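# Put the toy elephant into the child's toy box

## Task

Pick up the toy elephant and place it inside the daughter's toy box before she returns from preschool.

## Robot and tools

Robot: two arms, left_arm and right_arm, each with a two-finger parallel gripper and a wrist camera. In the scene frame the origin sits at table-top height midway between the nominal arm bases; +x points out over the table, +y toward left_arm, +z up. Arm names do not match image left and right. Calibrated bases: left_arm at (+0.002, +0.314, +0.043) m, right_arm at (+0.034, -0.333, +0.020) m, both nearly unrotated. A camera stand is fixed behind the arms. A loose object may occasionally get nudged by an outside push.

Frames: each arm's reported hand position (metres), orientation quaternion (wxyz), velocities and targets are in that arm's own base frame. Fixed cameras and the table use the scene frame. end_effector_position is the point between the finger pads, roughly 1 cm behind the tips; fingers point along the gripper's +z and close along its y. Printed poses may be a few cm off, more when stretched far.

Command row (shared by execute_actions and move): 14 numbers, each in [-1, 1]. First 7 are left_arm: dx, dy, dz, rx, ry, rz, opening; next 7 are right_arm in the same order. Always send all 14 even if one arm is idle. dx..rz are offsets, not poses, counted from that arm's current Hand target, along that arm's base axes; rotation is about the Hand target's position and rx, ry, rz form one rotation vector. Scale: 1.0 = 0.6 m or 180 degrees. A translation longer than 1.0 gets shortened. Opening is absolute: +1 fully open (0.094 m), -1 closed. Sending 0 for an arm's gripper means close, so repeat its current opening to leave it alone. Sending six zeros re-requests the current Hand target.

execute_actions(actions, cameras): actions is a list of actions; each action is a table of up to 15 rows, one per 1/30 s control step; a short table repeats its last row to fill 15 steps. Every row within an action counts from the Hand target at that action's start, and each new action restarts from the new Hand target, so repeating an offset keeps moving. An empty actions list returns camera images and fuller state.

move(target, speed, blend, opening_speed, grip_force, blocking, cameras): target is one 14-number row or a list of up to 15 rows; every row in the list is an offset from the same starting Hand targets, not from the previous row. The grippers travel in straight lines, all arms finishing together, at least 0.5 s, capped at 10 s total. speed: m/s, 0.002 to 2.9, default 0.25 (turns up to twice that in rad/s); one value or one per target. blend: metres of corner rounding per waypoint, default 0 (stop at each). opening_speed: rate of opening change per second on the -1..+1 scale, at least 0.2; use it to close gently. grip_force: newtons per pad, 10 to 50, one value or one per arm; persists; lower values close slowly. blocking=false returns after about 0.5 s while the move keeps going. Paths do not avoid obstacles or the other arm; grippers lag and overshoot more at speed and near full stretch. Avoid paths passing close to an arm's own base. Opening changes on later waypoints apply on arrival after everything rests. Result adds a 'move:' line: done, off_target, moving, held or fault, plus limits (paced = pose clipped, held = steps withheld). Done means within 10 mm and 2 degrees; neither done nor off_target tells you about contact.

wait(seconds 0-10): lets time pass holding commands; returns early if a running move ends. stop(): brakes a running move (needs some distance). zoom_image(camera, region [x0,y0,x1,y1], max 504x504 pixels): closer look at the newest image of cam_head_left, cam_head_right, cam_high, cam_low, cam_left_wrist or cam_right_wrist (all 896x504). read_manual(section='licences'): URDF licence text only. finished_scene(scene=1): ends irreversibly; the elephant must stay in the box without the robot.

Results: Hand target is the last commanded pose after clipping, the base for next offsets. Orientation commands are clipped to within 40 degrees of the measured orientation each step. The gripper may rest several cm short because of friction or load; waiting will not fix it, so send the missing distance as a new offset. grip_measured is the measured finger opening on the command scale (reads up to ~2.5 mm wide when empty, narrower than the part when squeezing). grip_effort_nm is motor effort (negative closing), not pad force. Joint torques include gravity; joints 1-3 wrap at ±28 N m. Joint velocities may read 'within noise'. Tool commands shows the current commands. MOTOR HOT appears at 75 °C; at 90 °C the arm folds and goes idle, at 100 °C it collapses, so avoid long stretched holds or pushing into unreachable poses.

Cautions: do not let the elephant fall off the table or leave it off the table; do not drop it from height or release it while moving; avoid fast contact, slams and hard pushes on fixed or heavy things; never let the arms, grippers or wrist cameras touch each other, and never close one gripper on the other's fingers. Keep the wrist camera cable clear of strain. An arm blocked by something keeps pressing; command it back past its gripper to relieve it. Near the first joint's axis small wrist moves can swing the whole arm.

Each tool is called as name(argument=value, ...), one argument or row to a line, values as JSON.

## Session

execute_actions(
  actions=[],
)

Scene clock: 0.00 s.
left_arm: end_effector_position=(+0.4126, +0.0203, +0.1071) grip_measured=+1.000 grip_effort_nm=n/a end_effector_quat_wxyz=(+0.586, -0.026, +0.810, +0.008) | right_arm: end_effector_position=(+0.3964, -0.0727, +0.1338) grip_measured=+1.000 grip_effort_nm=n/a end_effector_quat_wxyz=(+0.637, +0.123, +0.755, -0.100)
Joint positions: left_arm=[0.048 1.562 0.425 0.819 0.003 -0.017 0.094] | right_arm=[-0.081 1.545 0.35 1.02 0.233 0.047 0.094]
Joint velocities: within noise
Joint torques (N m): no reading
Heat: left arm: 42 °C; right arm: 40 °C.
Hand target: left_arm +0.4150, +0.0204, +0.1139; +0.593, -0.025, +0.805, +0.008 | right_arm +0.3979, -0.0730, +0.1394; +0.643, +0.124, +0.750, -0.099
Tool commands: left_gripper/opening=+1.0 right_gripper/opening=+1.0

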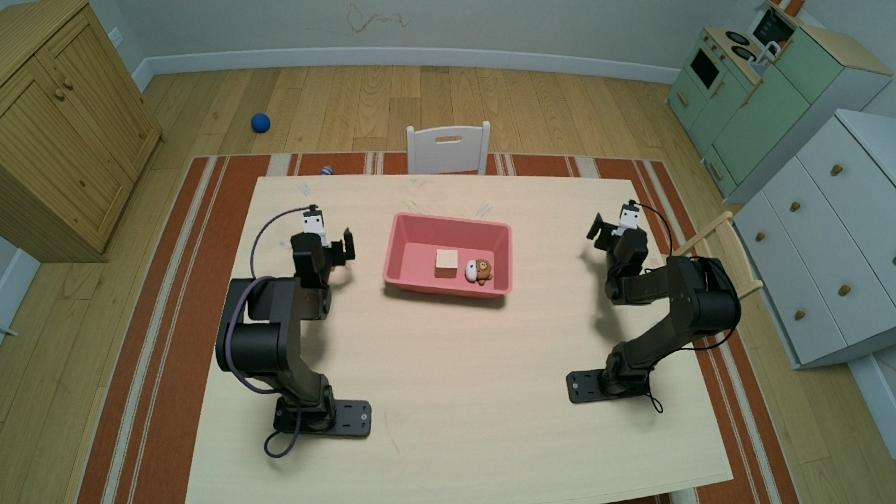

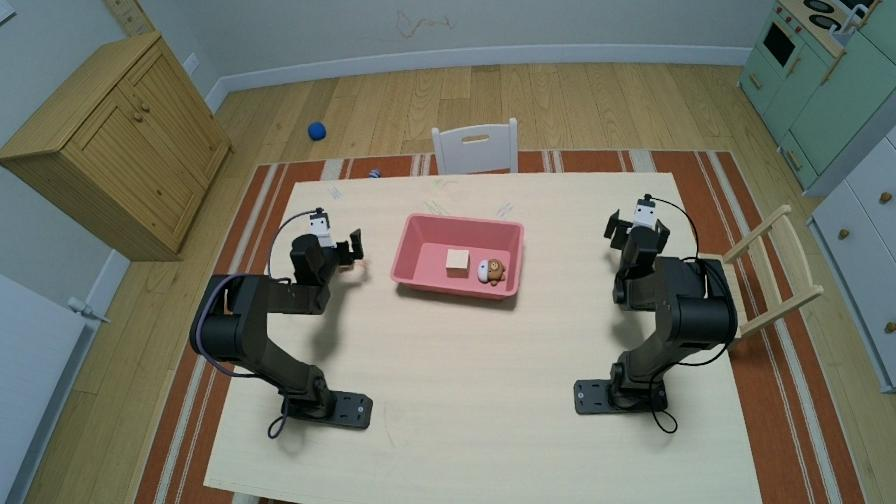

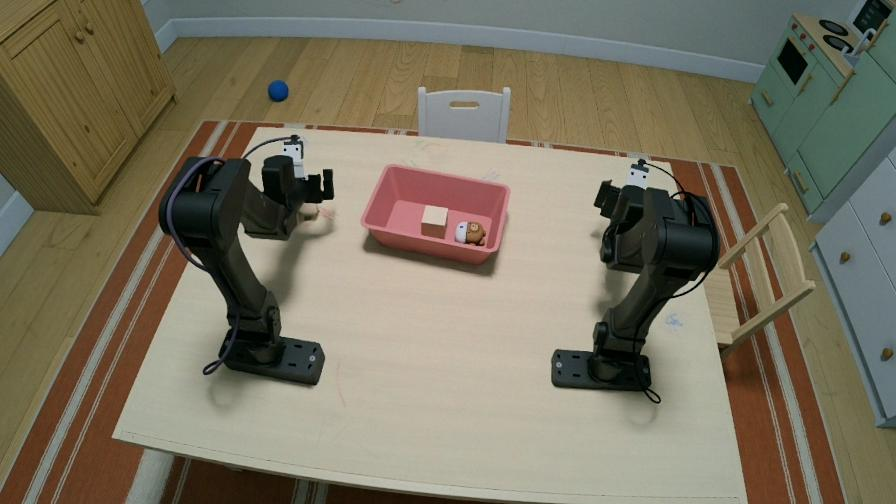

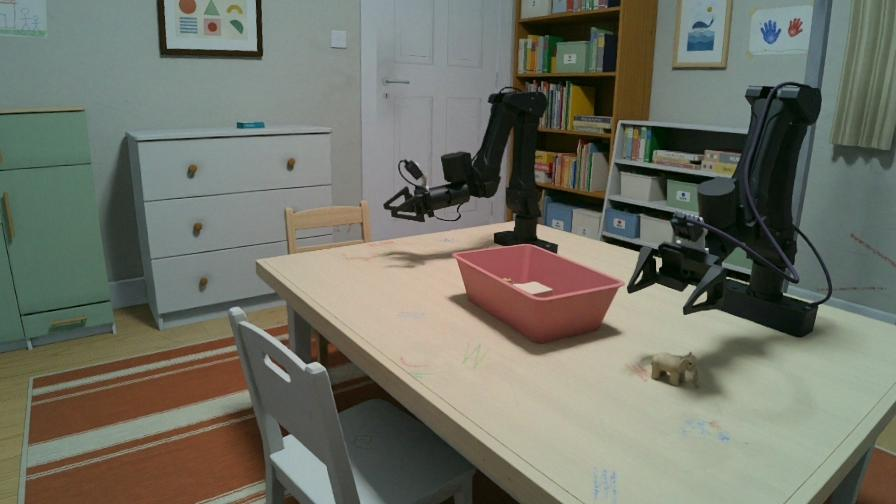

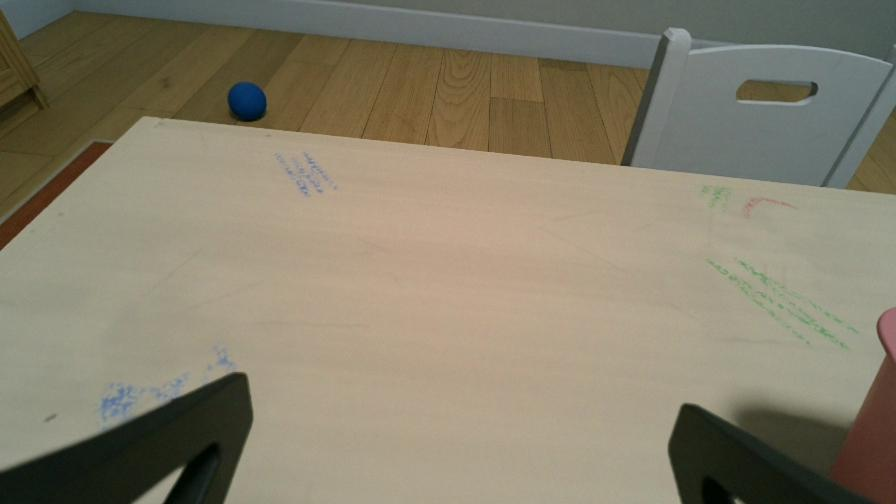

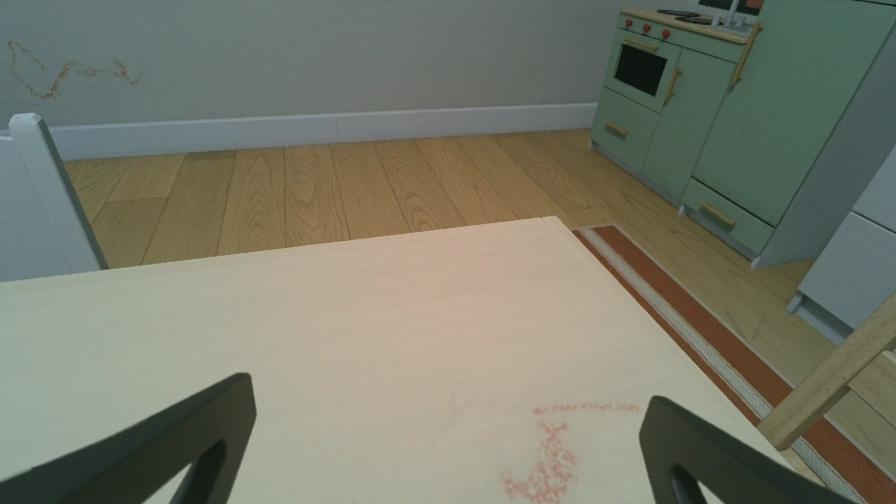

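zoom_image(
  camera="cam_high",
  region=[230, 120, 400, 280],
)

zoom_image(
  camera="cam_head_right",
  region=[280, 180, 440, 300],
)

zoom_image(
  camera="cam_low",
  region=[560, 230, 840, 430],
)

Scaled by 2.965 from the camera's 896x504 image, which has a finer 1280x720 frame.

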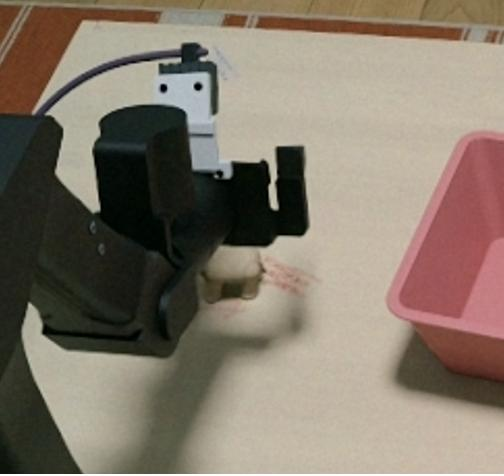

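Scaled by 3.150 from the camera's 896x504 image, which has a finer 1280x720 frame.

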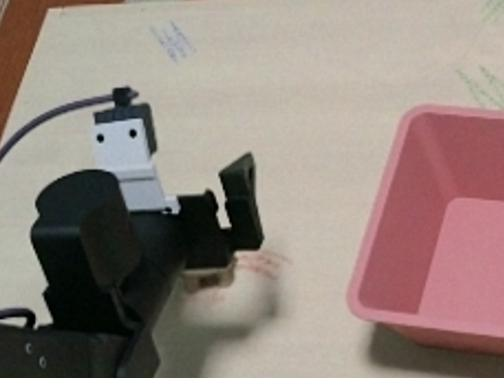

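Scaled by 1.800 from the camera's 896x504 image, which has a finer 1280x720 frame.

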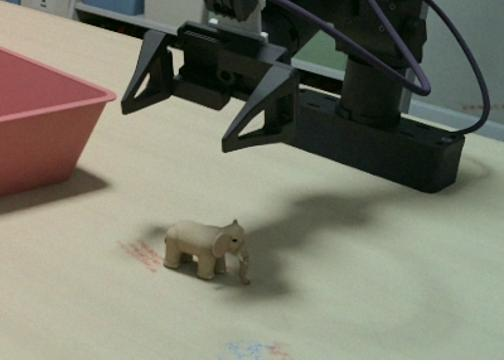

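move(
  target=[-0.13, 0, 0.25, 0, 0.3, 0, 1, 0,0,0,0,0,0,1],
  speed=0.3,
  cameras=["all"],
)

Scene clock: 13.37 s.
left_arm: end_effector_position=(+0.3336, +0.0208, +0.2578) grip_measured=+1.000 grip_effort_nm=-0.01 end_effector_quat_wxyz=(+0.157, -0.024, +0.987, +0.014) | right_arm: end_effector_position=(+0.3964, -0.0727, +0.1338) grip_measured=+1.000 grip_effort_nm=0.01 end_effector_quat_wxyz=(+0.637, +0.123, +0.755, -0.100)
Joint positions: left_arm=[0.048 1.614 1.841 -1.482 -0.02 0.002 0.094] | right_arm=[-0.081 1.545 0.35 1.02 0.233 0.047 0.094]
Joint torques (N m): left_arm=[-0.5 -5.5 7.91 0.46 -0.15 0.08] | right_arm=[-0.05 -5.94 6.69 1.64 0.05 0]
Heat: left arm: 43 °C; right arm: 40 °C.
Hand target: left_arm +0.3370, +0.0205, +0.2638; +0.163, -0.019, +0.986, +0.019 | right_arm +0.3979, -0.0730, +0.1394; +0.643, +0.124, +0.750, -0.099
Off the commanded pose: left_arm 0.007 m, 1 deg | right_arm 0.006 m, 1 deg.
move: done

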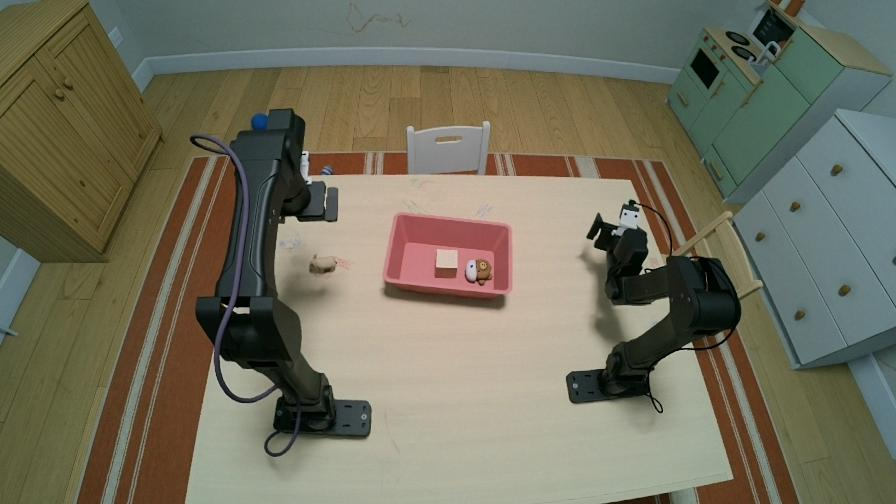

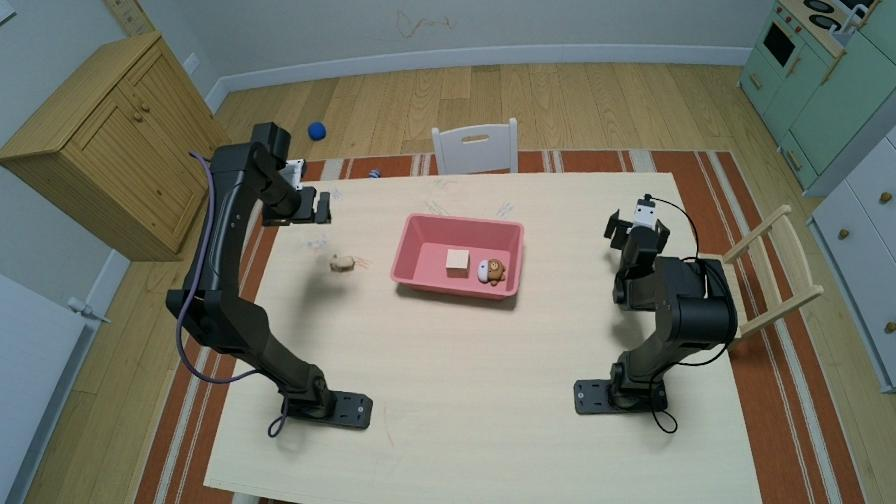

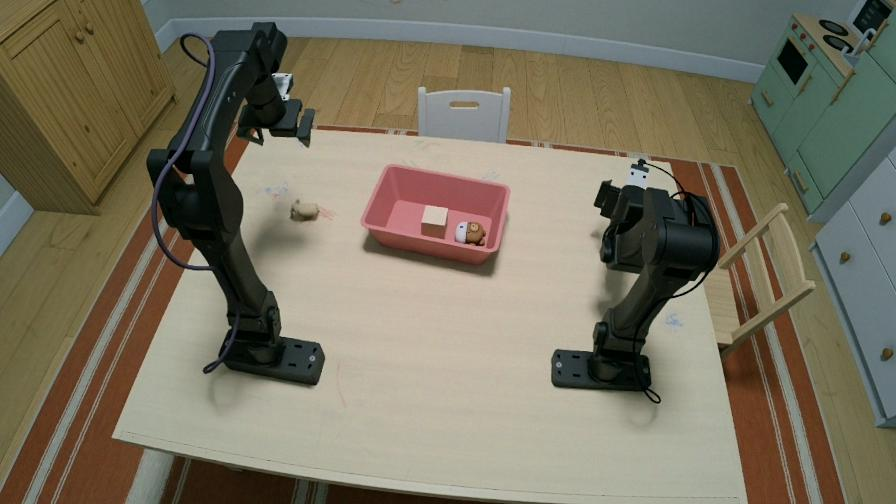

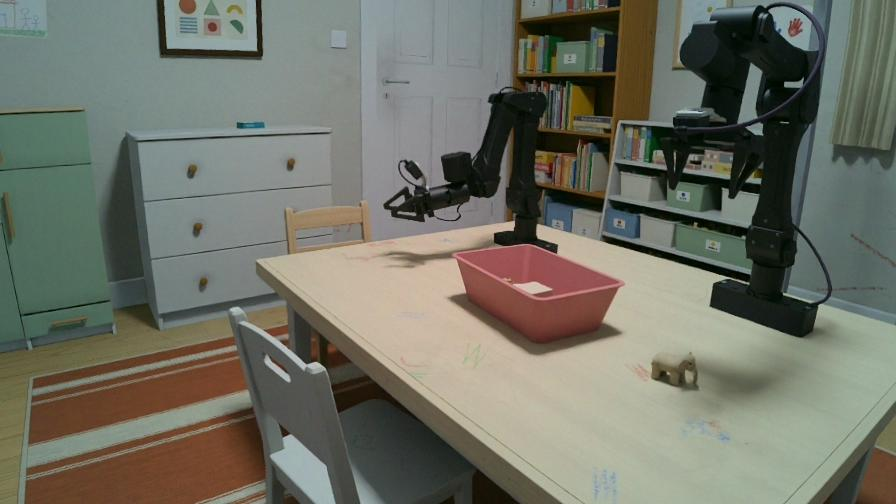

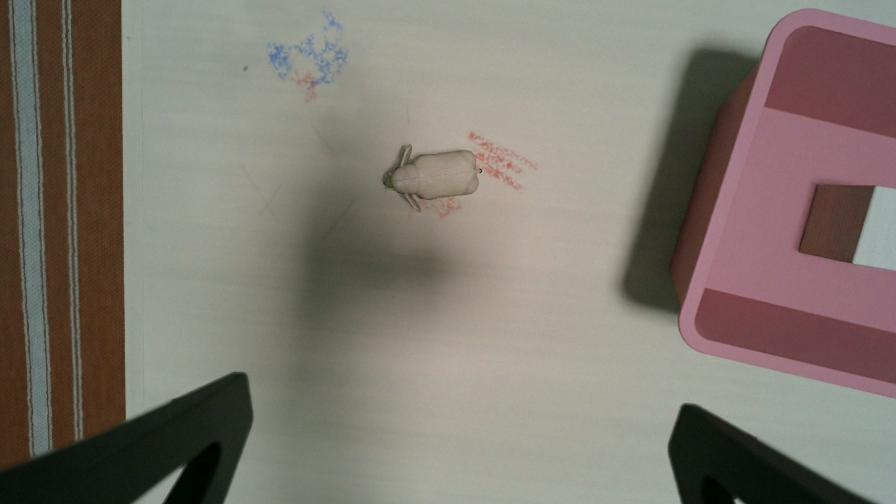

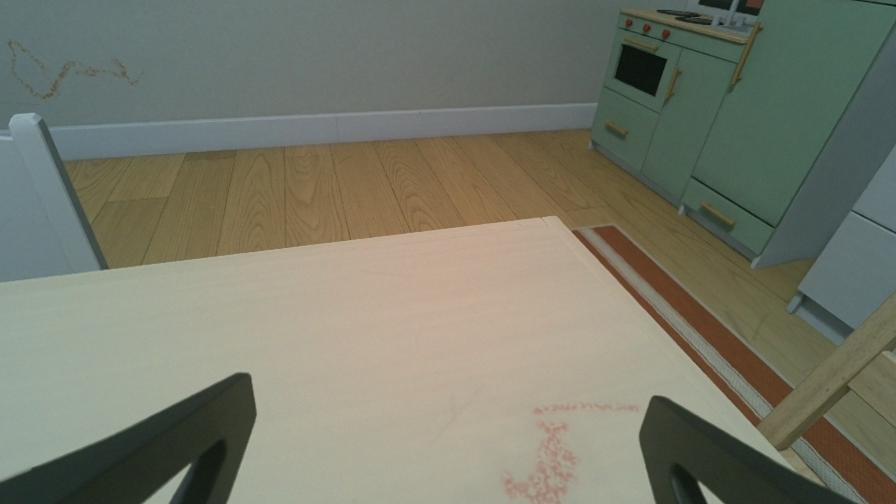

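move(
  target=[0.118, 0.049, -0.18, 0.061, 0.096, -0.444, 1, 0,0,0,0,0,0,1],
  speed=0.5,
  cameras=["cam_left_wrist","cam_low","cam_head_right"],
)

Scene clock: 52.47 s.
left_arm: end_effector_position=(+0.4053, +0.0498, +0.1535) grip_measured=+1.000 grip_effort_nm=-0.02 end_effector_quat_wxyz=(+0.011, +0.627, +0.779, +0.010) | right_arm: end_effector_position=(+0.3964, -0.0727, +0.1338) grip_measured=+1.000 grip_effort_nm=0.01 end_effector_quat_wxyz=(+0.637, +0.123, +0.755, -0.100)
Joint positions: left_arm=[0.121 2.112 2.109 -1.538 0.002 1.476 0.094] | right_arm=[-0.081 1.545 0.35 1.02 0.233 0.047 0.094]
Joint torques (N m): left_arm=[-0.02 -9.88 7.66 -0.12 -0.05 0.17] | right_arm=[-0.06 -5.94 6.68 1.63 0.05 0.01]
Heat: left arm: 43 °C; right arm: 40 °C.
Hand target: left_arm +0.4078, +0.0499, +0.1559; +0.000, +0.633, +0.775, -0.001 | right_arm +0.3979, -0.0730, +0.1394; +0.643, +0.124, +0.750, -0.099
Off the commanded pose: left_arm 0.003 m, 2 deg | right_arm 0.006 m, 1 deg.
joint sent to its limit (left arm) — joint 4 (wrist pitch), lower limit. The joint targets still meet the commanded pose.
move: done
Images, in order (width x height): cam_head_right 896x504, cam_low 896x504, cam_left_wrist 896x504.

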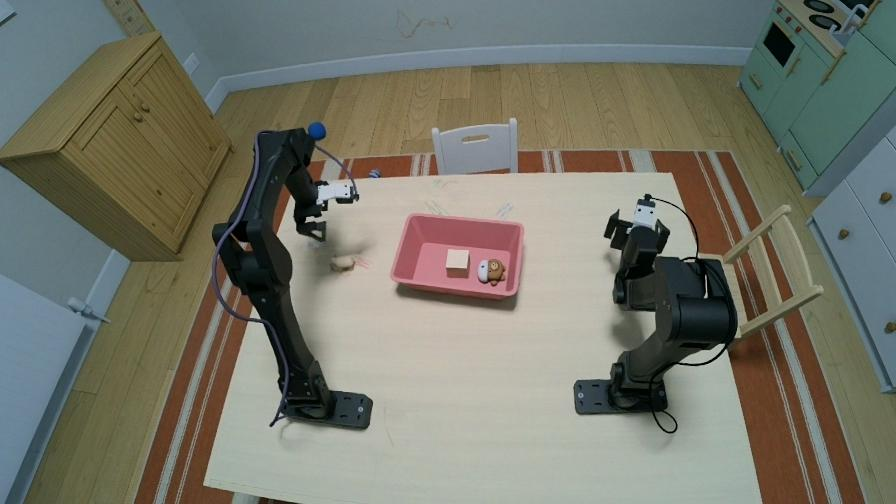

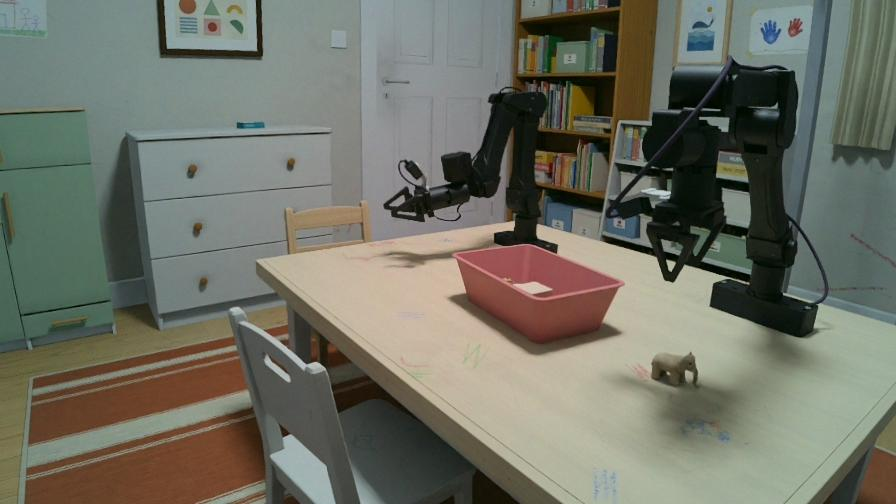

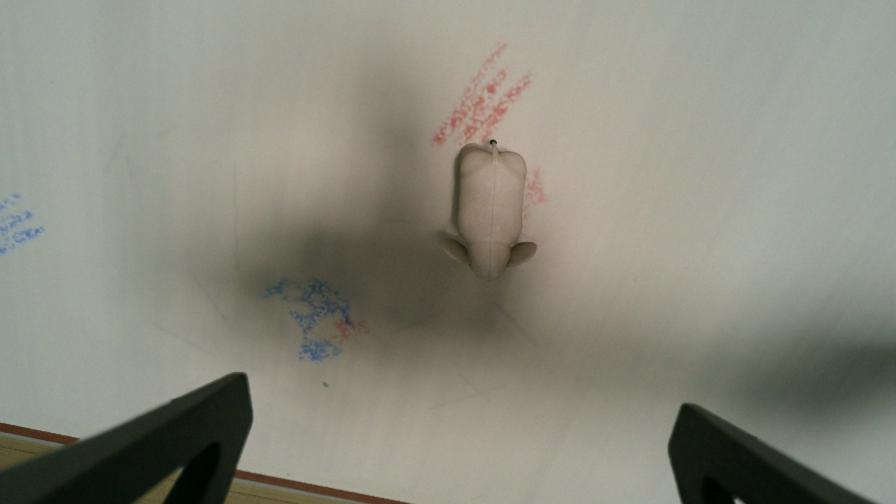

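move(
  target=[-0.0138, -0.0165, -0.115, 0,0,0, 1, 0,0,0,0,0,0,1],
  speed=0.3,
  cameras=["cam_left_wrist","cam_low"],
)

Scene clock: 64.03 s.
left_arm: end_effector_position=(+0.3999, +0.0416, +0.0805) grip_measured=+1.000 grip_effort_nm=-0.02 end_effector_quat_wxyz=(-0.007, +0.634, +0.773, -0.008) | right_arm: end_effector_position=(+0.3964, -0.0727, +0.1338) grip_measured=+1.000 grip_effort_nm=0.01 end_effector_quat_wxyz=(+0.637, +0.123, +0.755, -0.100)
Joint positions: left_arm=[0.102 2.111 1.815 -1.296 0.001 1.475 0.094] | right_arm=[-0.081 1.545 0.35 1.02 0.233 0.047 0.094]
Joint torques (N m): left_arm=[-0.27 -13.07 4.56 0.01 -0.05 -0.07] | right_arm=[-0.01 -5.93 6.67 1.63 0.05 0.02]
Heat: left arm: 43 °C; right arm: 41 °C.
Hand target: left_arm +0.3996, +0.0401, +0.0870; +0.000, +0.632, +0.775, -0.001 | right_arm +0.3979, -0.0730, +0.1394; +0.643, +0.124, +0.750, -0.099
Off the commanded pose: left_arm 0.007 m, 1 deg | right_arm 0.006 m, 1 deg.
move: done
Images, in order (width x height): cam_low 896x504, cam_left_wrist 896x504.

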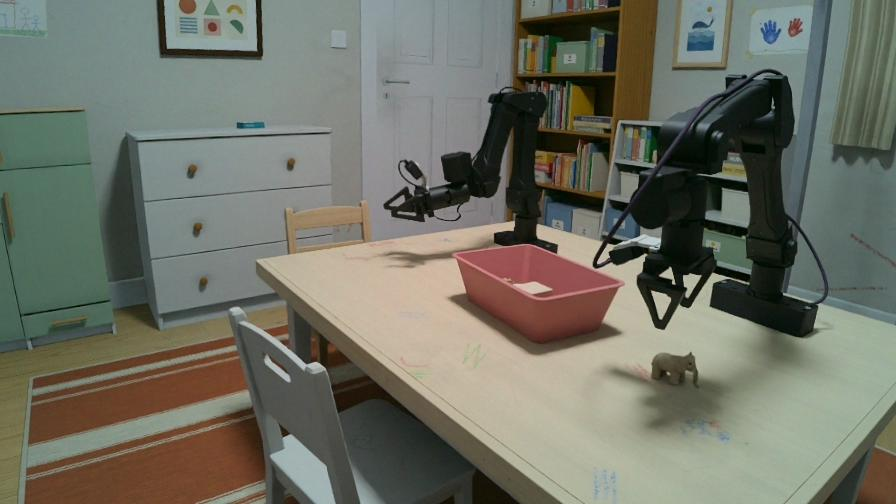

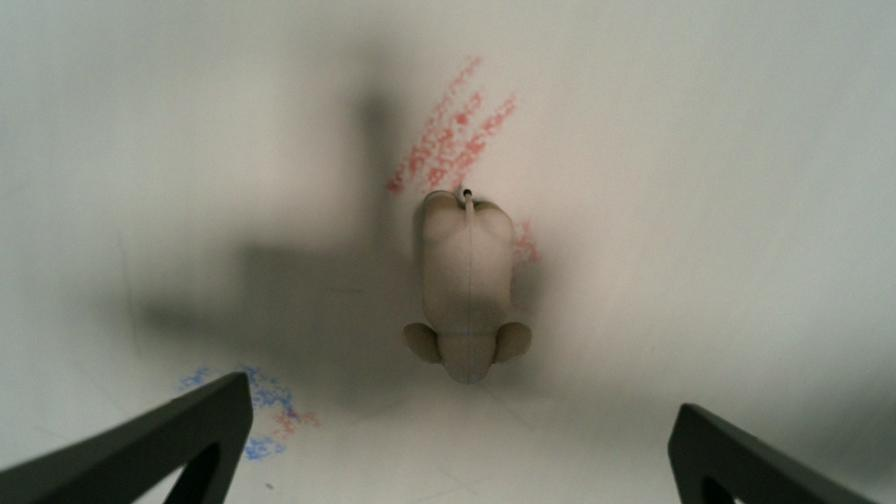

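move(
  target=[0, -0.005, -0.162, 0,0,0, 1, 0,0,0,0,0,0,1],
  speed=0.2,
  cameras=["cam_left_wrist","cam_low"],
)

Scene clock: 73.20 s.
left_arm: end_effector_position=(+0.4005, +0.0392, -0.0051) grip_measured=+1.000 grip_effort_nm=-0.02 end_effector_quat_wxyz=(+0.003, +0.634, +0.773, +0.002) | right_arm: end_effector_position=(+0.3964, -0.0727, +0.1338) grip_measured=+1.000 grip_effort_nm=0.01 end_effector_quat_wxyz=(+0.637, +0.123, +0.755, -0.100)
Joint positions: left_arm=[0.096 2.158 1.541 -0.947 0.001 1.469 0.094] | right_arm=[-0.081 1.545 0.35 1.02 0.233 0.047 0.094]
Joint torques (N m): left_arm=[-0.42 -10.26 4.79 0.07 -0.05 -0.08] | right_arm=[-0.02 -5.97 6.71 1.62 0.04 0.02]
Heat: left arm: 43 °C; right arm: 41 °C.
Hand target: left_arm +0.3996, +0.0369, -0.0102; +0.000, +0.633, +0.774, -0.001 | right_arm +0.3979, -0.0730, +0.1394; +0.643, +0.124, +0.750, -0.099
Off the commanded pose: left_arm 0.006 m, 0 deg | right_arm 0.006 m, 1 deg.
move: done
Images, in order (width x height): cam_low 896x504, cam_left_wrist 896x504.

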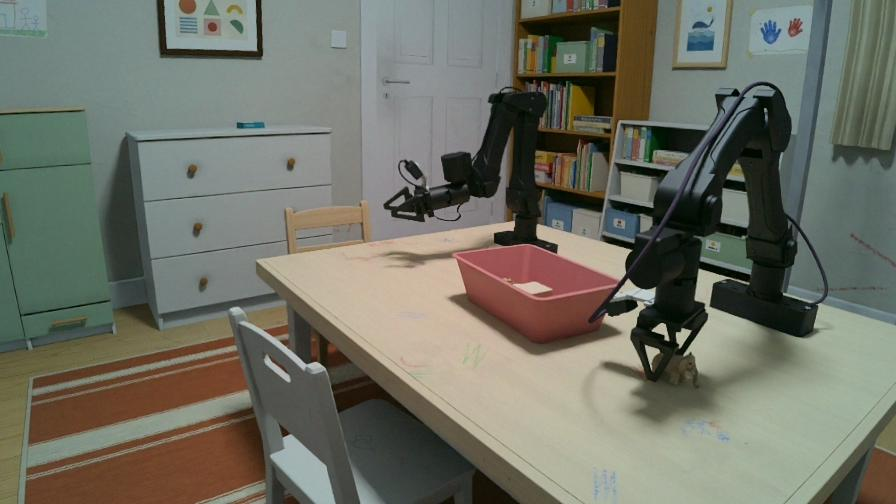

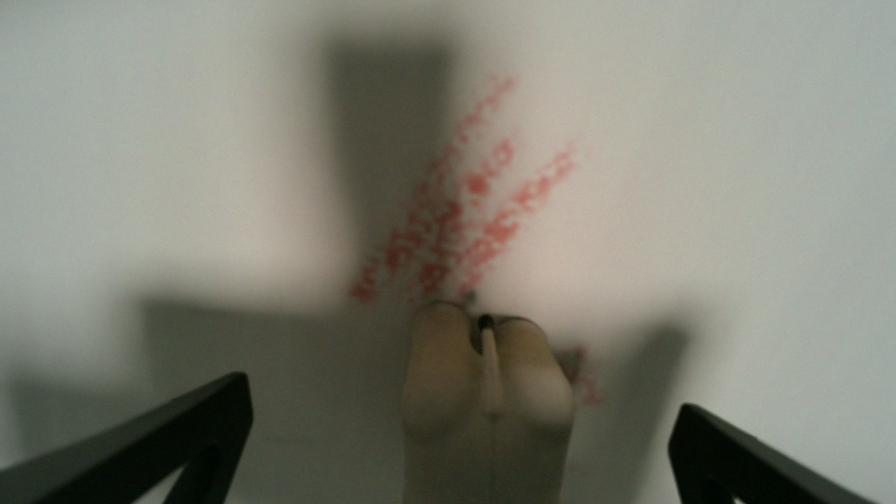

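move(
  target=[
    [-0.007, 0, -0.008, 0,0,0, 1, 0,0,0,0,0,0,1],
    [-0.007, 0, -0.008, 0,0,0, -0.42, 0,0,0,0,0,0,1],
  ],
  speed=0.1,
  grip_force=[25, 50],
  opening_speed=0.6,
  cameras=["cam_left_wrist","cam_low"],
)

Scene clock: 82.27 s.
left_arm: end_effector_position=(+0.3976, +0.0389, -0.0114) grip_measured=-0.318 grip_effort_nm=-0.53 end_effector_quat_wxyz=(+0.002, +0.634, +0.773, +0.002) | right_arm: end_effector_position=(+0.3964, -0.0727, +0.1338) grip_measured=+1.000 grip_effort_nm=0.01 end_effector_quat_wxyz=(+0.637, +0.123, +0.755, -0.100)
Joint positions: left_arm=[0.096 2.158 1.514 -0.921 0.001 1.469 0.032] | right_arm=[-0.081 1.545 0.35 1.02 0.233 0.047 0.094]
Joint torques (N m): left_arm=[-0.35 -10.77 4.29 0.06 -0.04 -0.07] | right_arm=[-0.01 -5.94 6.71 1.62 0.06 0.01]
Heat: left arm: 42 °C; right arm: 41 °C.
Hand target: left_arm +0.3953, +0.0369, -0.0151; +0.000, +0.633, +0.774, -0.001 | right_arm +0.3979, -0.0730, +0.1394; +0.643, +0.124, +0.750, -0.099
Off the commanded pose: left_arm 0.005 m, 0 deg | right_arm 0.006 m, 1 deg.
grip_force (N): 25, 50
move: done
Images, in order (width x height): cam_low 896x504, cam_left_wrist 896x504.

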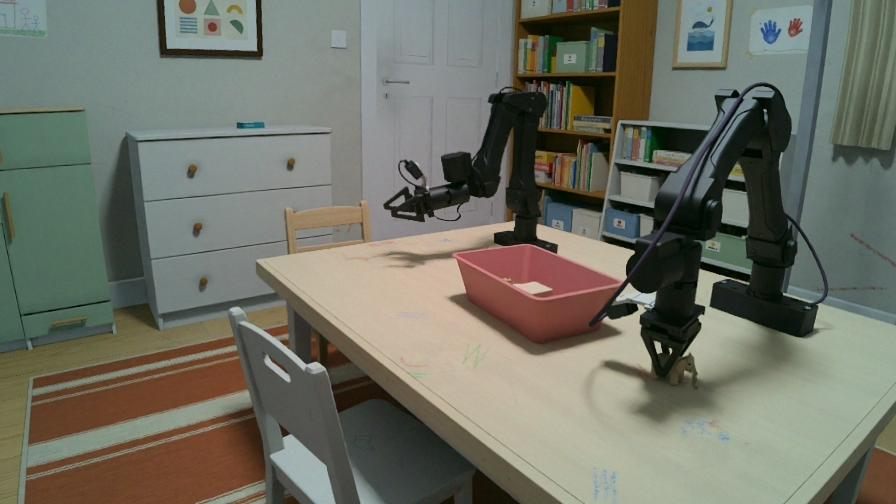

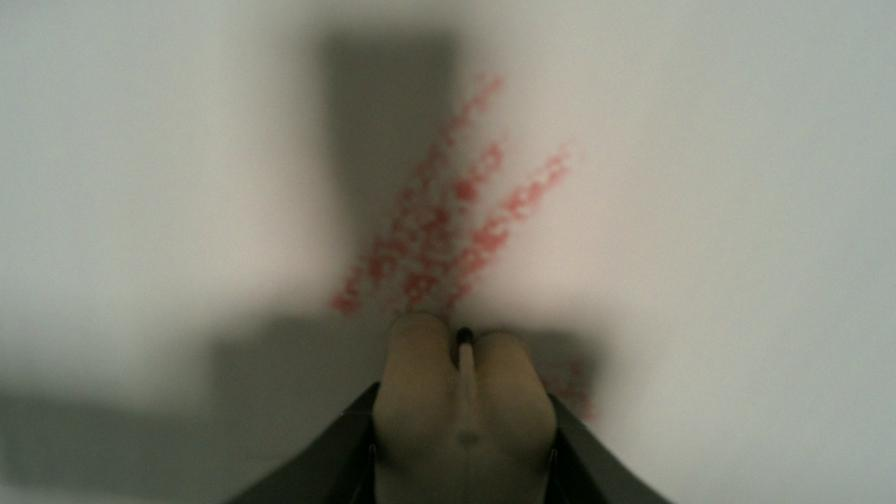

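move(
  target=[
    [0, 0, 0.3, 0,0,0, -0.42, 0,0,0,0,0,0,1],
    [0, -0.13, 0.38, 0,0,0, -0.42, 0,0,0,0,0,0,1],
  ],
  speed=0.25,
  blend=0.04,
  cameras=["cam_left_wrist","cam_low","cam_high","cam_head_left"],
)

Scene clock: 87.07 s.
left_arm: end_effector_position=(+0.3961, -0.0423, +0.1911) grip_measured=-0.319 grip_effort_nm=-0.58 end_effector_quat_wxyz=(+0.049, +0.637, +0.768, +0.033) | right_arm: end_effector_position=(+0.3964, -0.0727, +0.1338) grip_measured=+1.000 grip_effort_nm=0.01 end_effector_quat_wxyz=(+0.637, +0.123, +0.755, -0.100)
Joint positions: left_arm=[-0.11 2.002 2.09 -1.541 -0.002 1.275 0.032] | right_arm=[-0.081 1.545 0.35 1.02 0.233 0.047 0.094]
Joint torques (N m): left_arm=[0.38 -13.07 7.51 0.06 -0.04 -0.1] | right_arm=[-0.02 -5.93 6.68 1.62 0.04 0.02]
Heat: left arm: 42 °C; right arm: 41 °C.
Hand target: left_arm +0.3953, -0.0410, +0.2130; +0.000, +0.632, +0.775, -0.001 | right_arm +0.3979, -0.0730, +0.1394; +0.643, +0.124, +0.750, -0.099
Off the commanded pose: left_arm 0.022 m, 7 deg | right_arm 0.006 m, 1 deg.
joint sent to its limit (left arm) — joint 4 (wrist pitch), lower limit. The joint targets are off in orientation, not in position.
grip_force (N): 25, 50
move: off_target (left_arm)
Images, in order (width x height): cam_head_left 896x504, cam_high 896x504, cam_low 896x504, cam_left_wrist 896x504.

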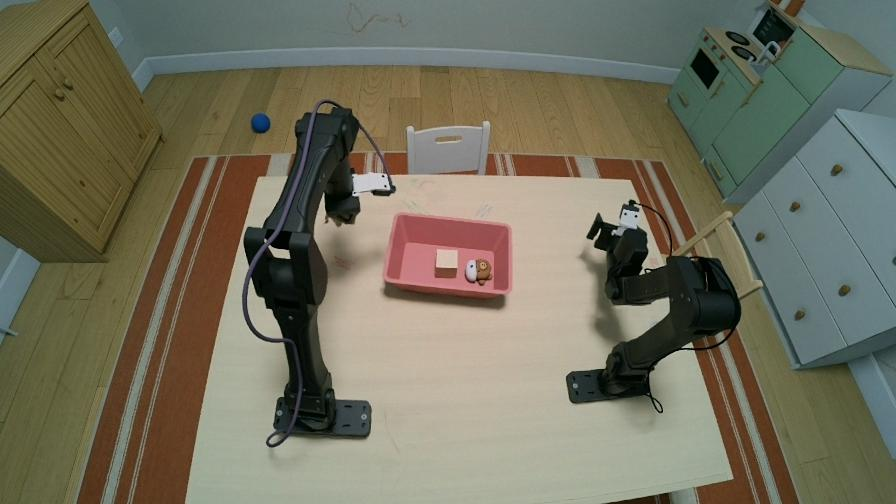

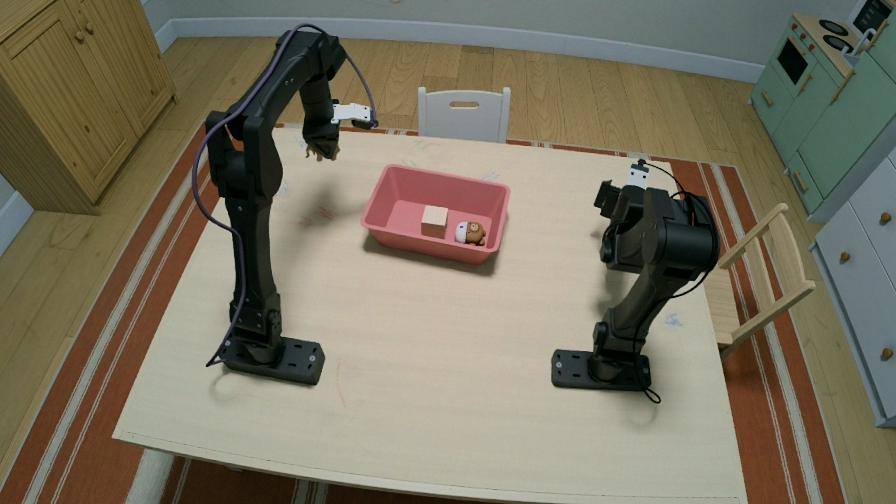

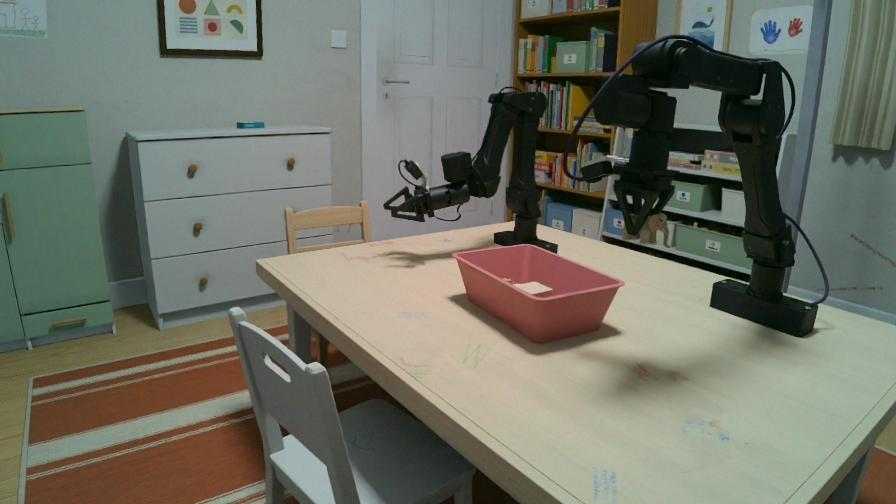

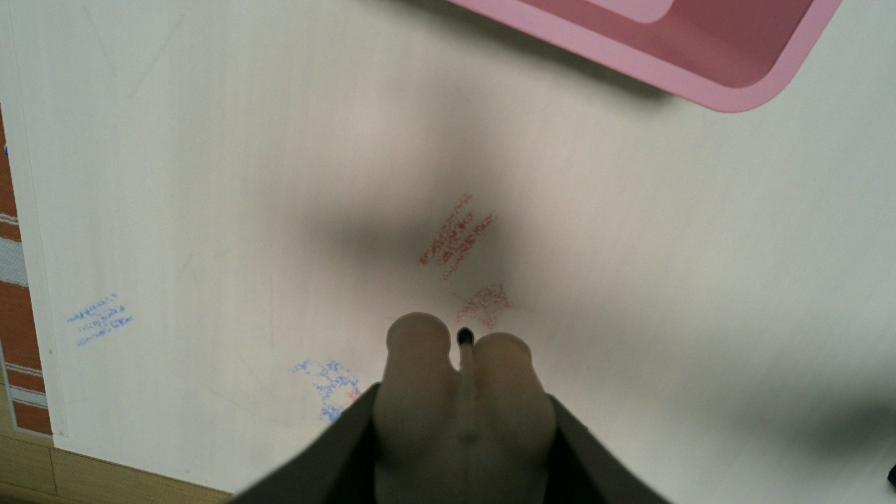

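move(
  target=[0.01, -0.25, 0, 0,0,0, -0.42, 0,0,0,0,0,0,1],
  speed=0.25,
  cameras=["cam_left_wrist","cam_low","cam_high","cam_head_left"],
)

Scene clock: 99.07 s.
left_arm: end_effector_position=(+0.3977, -0.1896, +0.2080) grip_measured=-0.319 grip_effort_nm=-0.58 end_effector_quat_wxyz=(+0.108, +0.635, +0.764, +0.032) | right_arm: end_effector_position=(+0.3964, -0.0727, +0.1338) grip_measured=+1.000 grip_effort_nm=0.01 end_effector_quat_wxyz=(+0.637, +0.123, +0.755, -0.100)
Joint positions: left_arm=[-0.451 2.115 2.315 -1.546 -0.01 0.936 0.032] | right_arm=[-0.081 1.545 0.35 1.02 0.233 0.047 0.094]
Joint torques (N m): left_arm=[0.4 -10.1 7.83 0.3 0.03 -0.1] | right_arm=[-0.02 -5.96 6.67 1.62 0.05 0.01]
Heat: left arm: 43 °C; right arm: 41 °C.
Hand target: left_arm +0.4013, -0.1910, +0.2130; +0.000, +0.633, +0.775, -0.001 | right_arm +0.3979, -0.0730, +0.1394; +0.643, +0.124, +0.750, -0.099
Off the commanded pose: left_arm 0.006 m, 13 deg | right_arm 0.006 m, 1 deg.
joint sent to its limit (left arm) — joint 4 (wrist pitch), lower limit. The joint targets are off in orientation, not in position.
grip_force (N): 25, 50
move: off_target (left_arm)
Images, in order (width x height): cam_head_left 896x504, cam_high 896x504, cam_low 896x504, cam_left_wrist 896x504.

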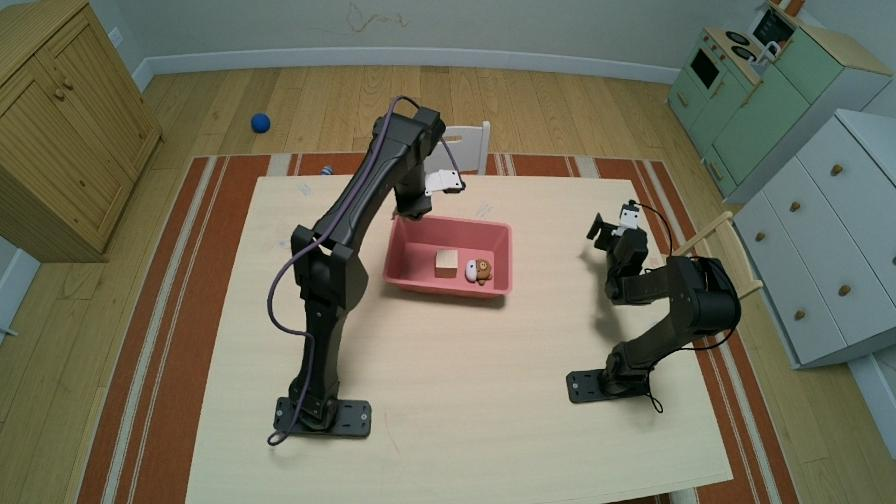

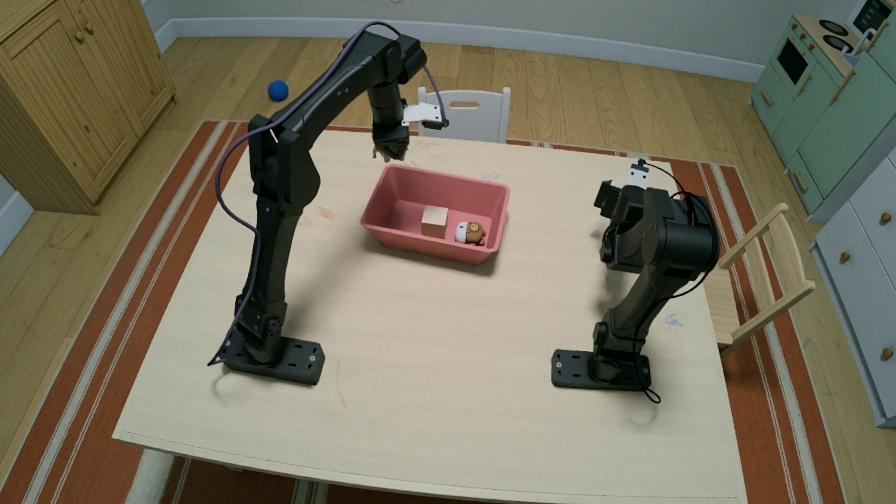

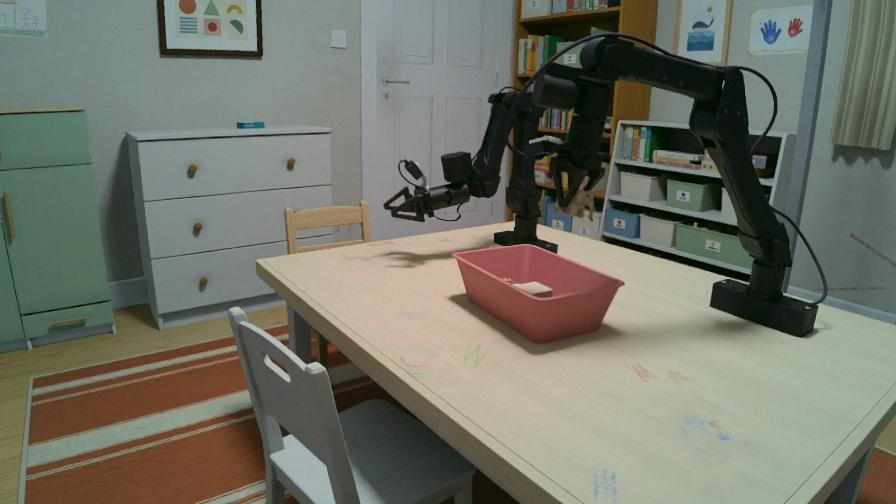

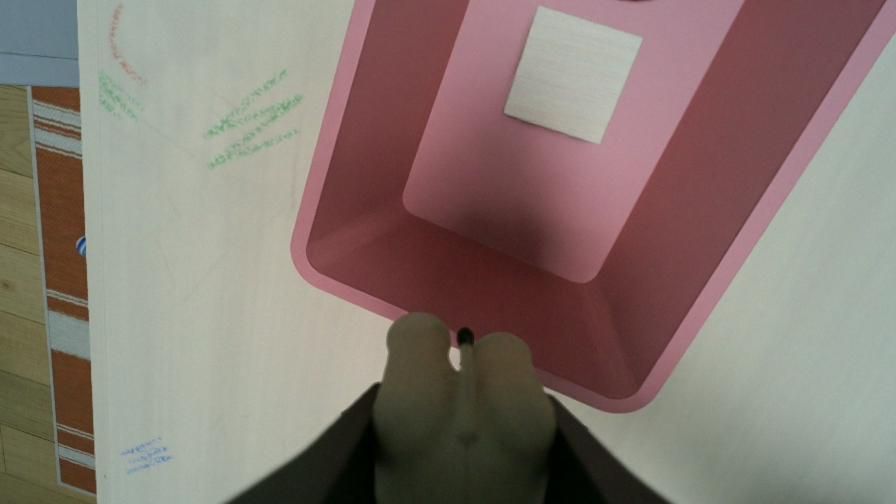

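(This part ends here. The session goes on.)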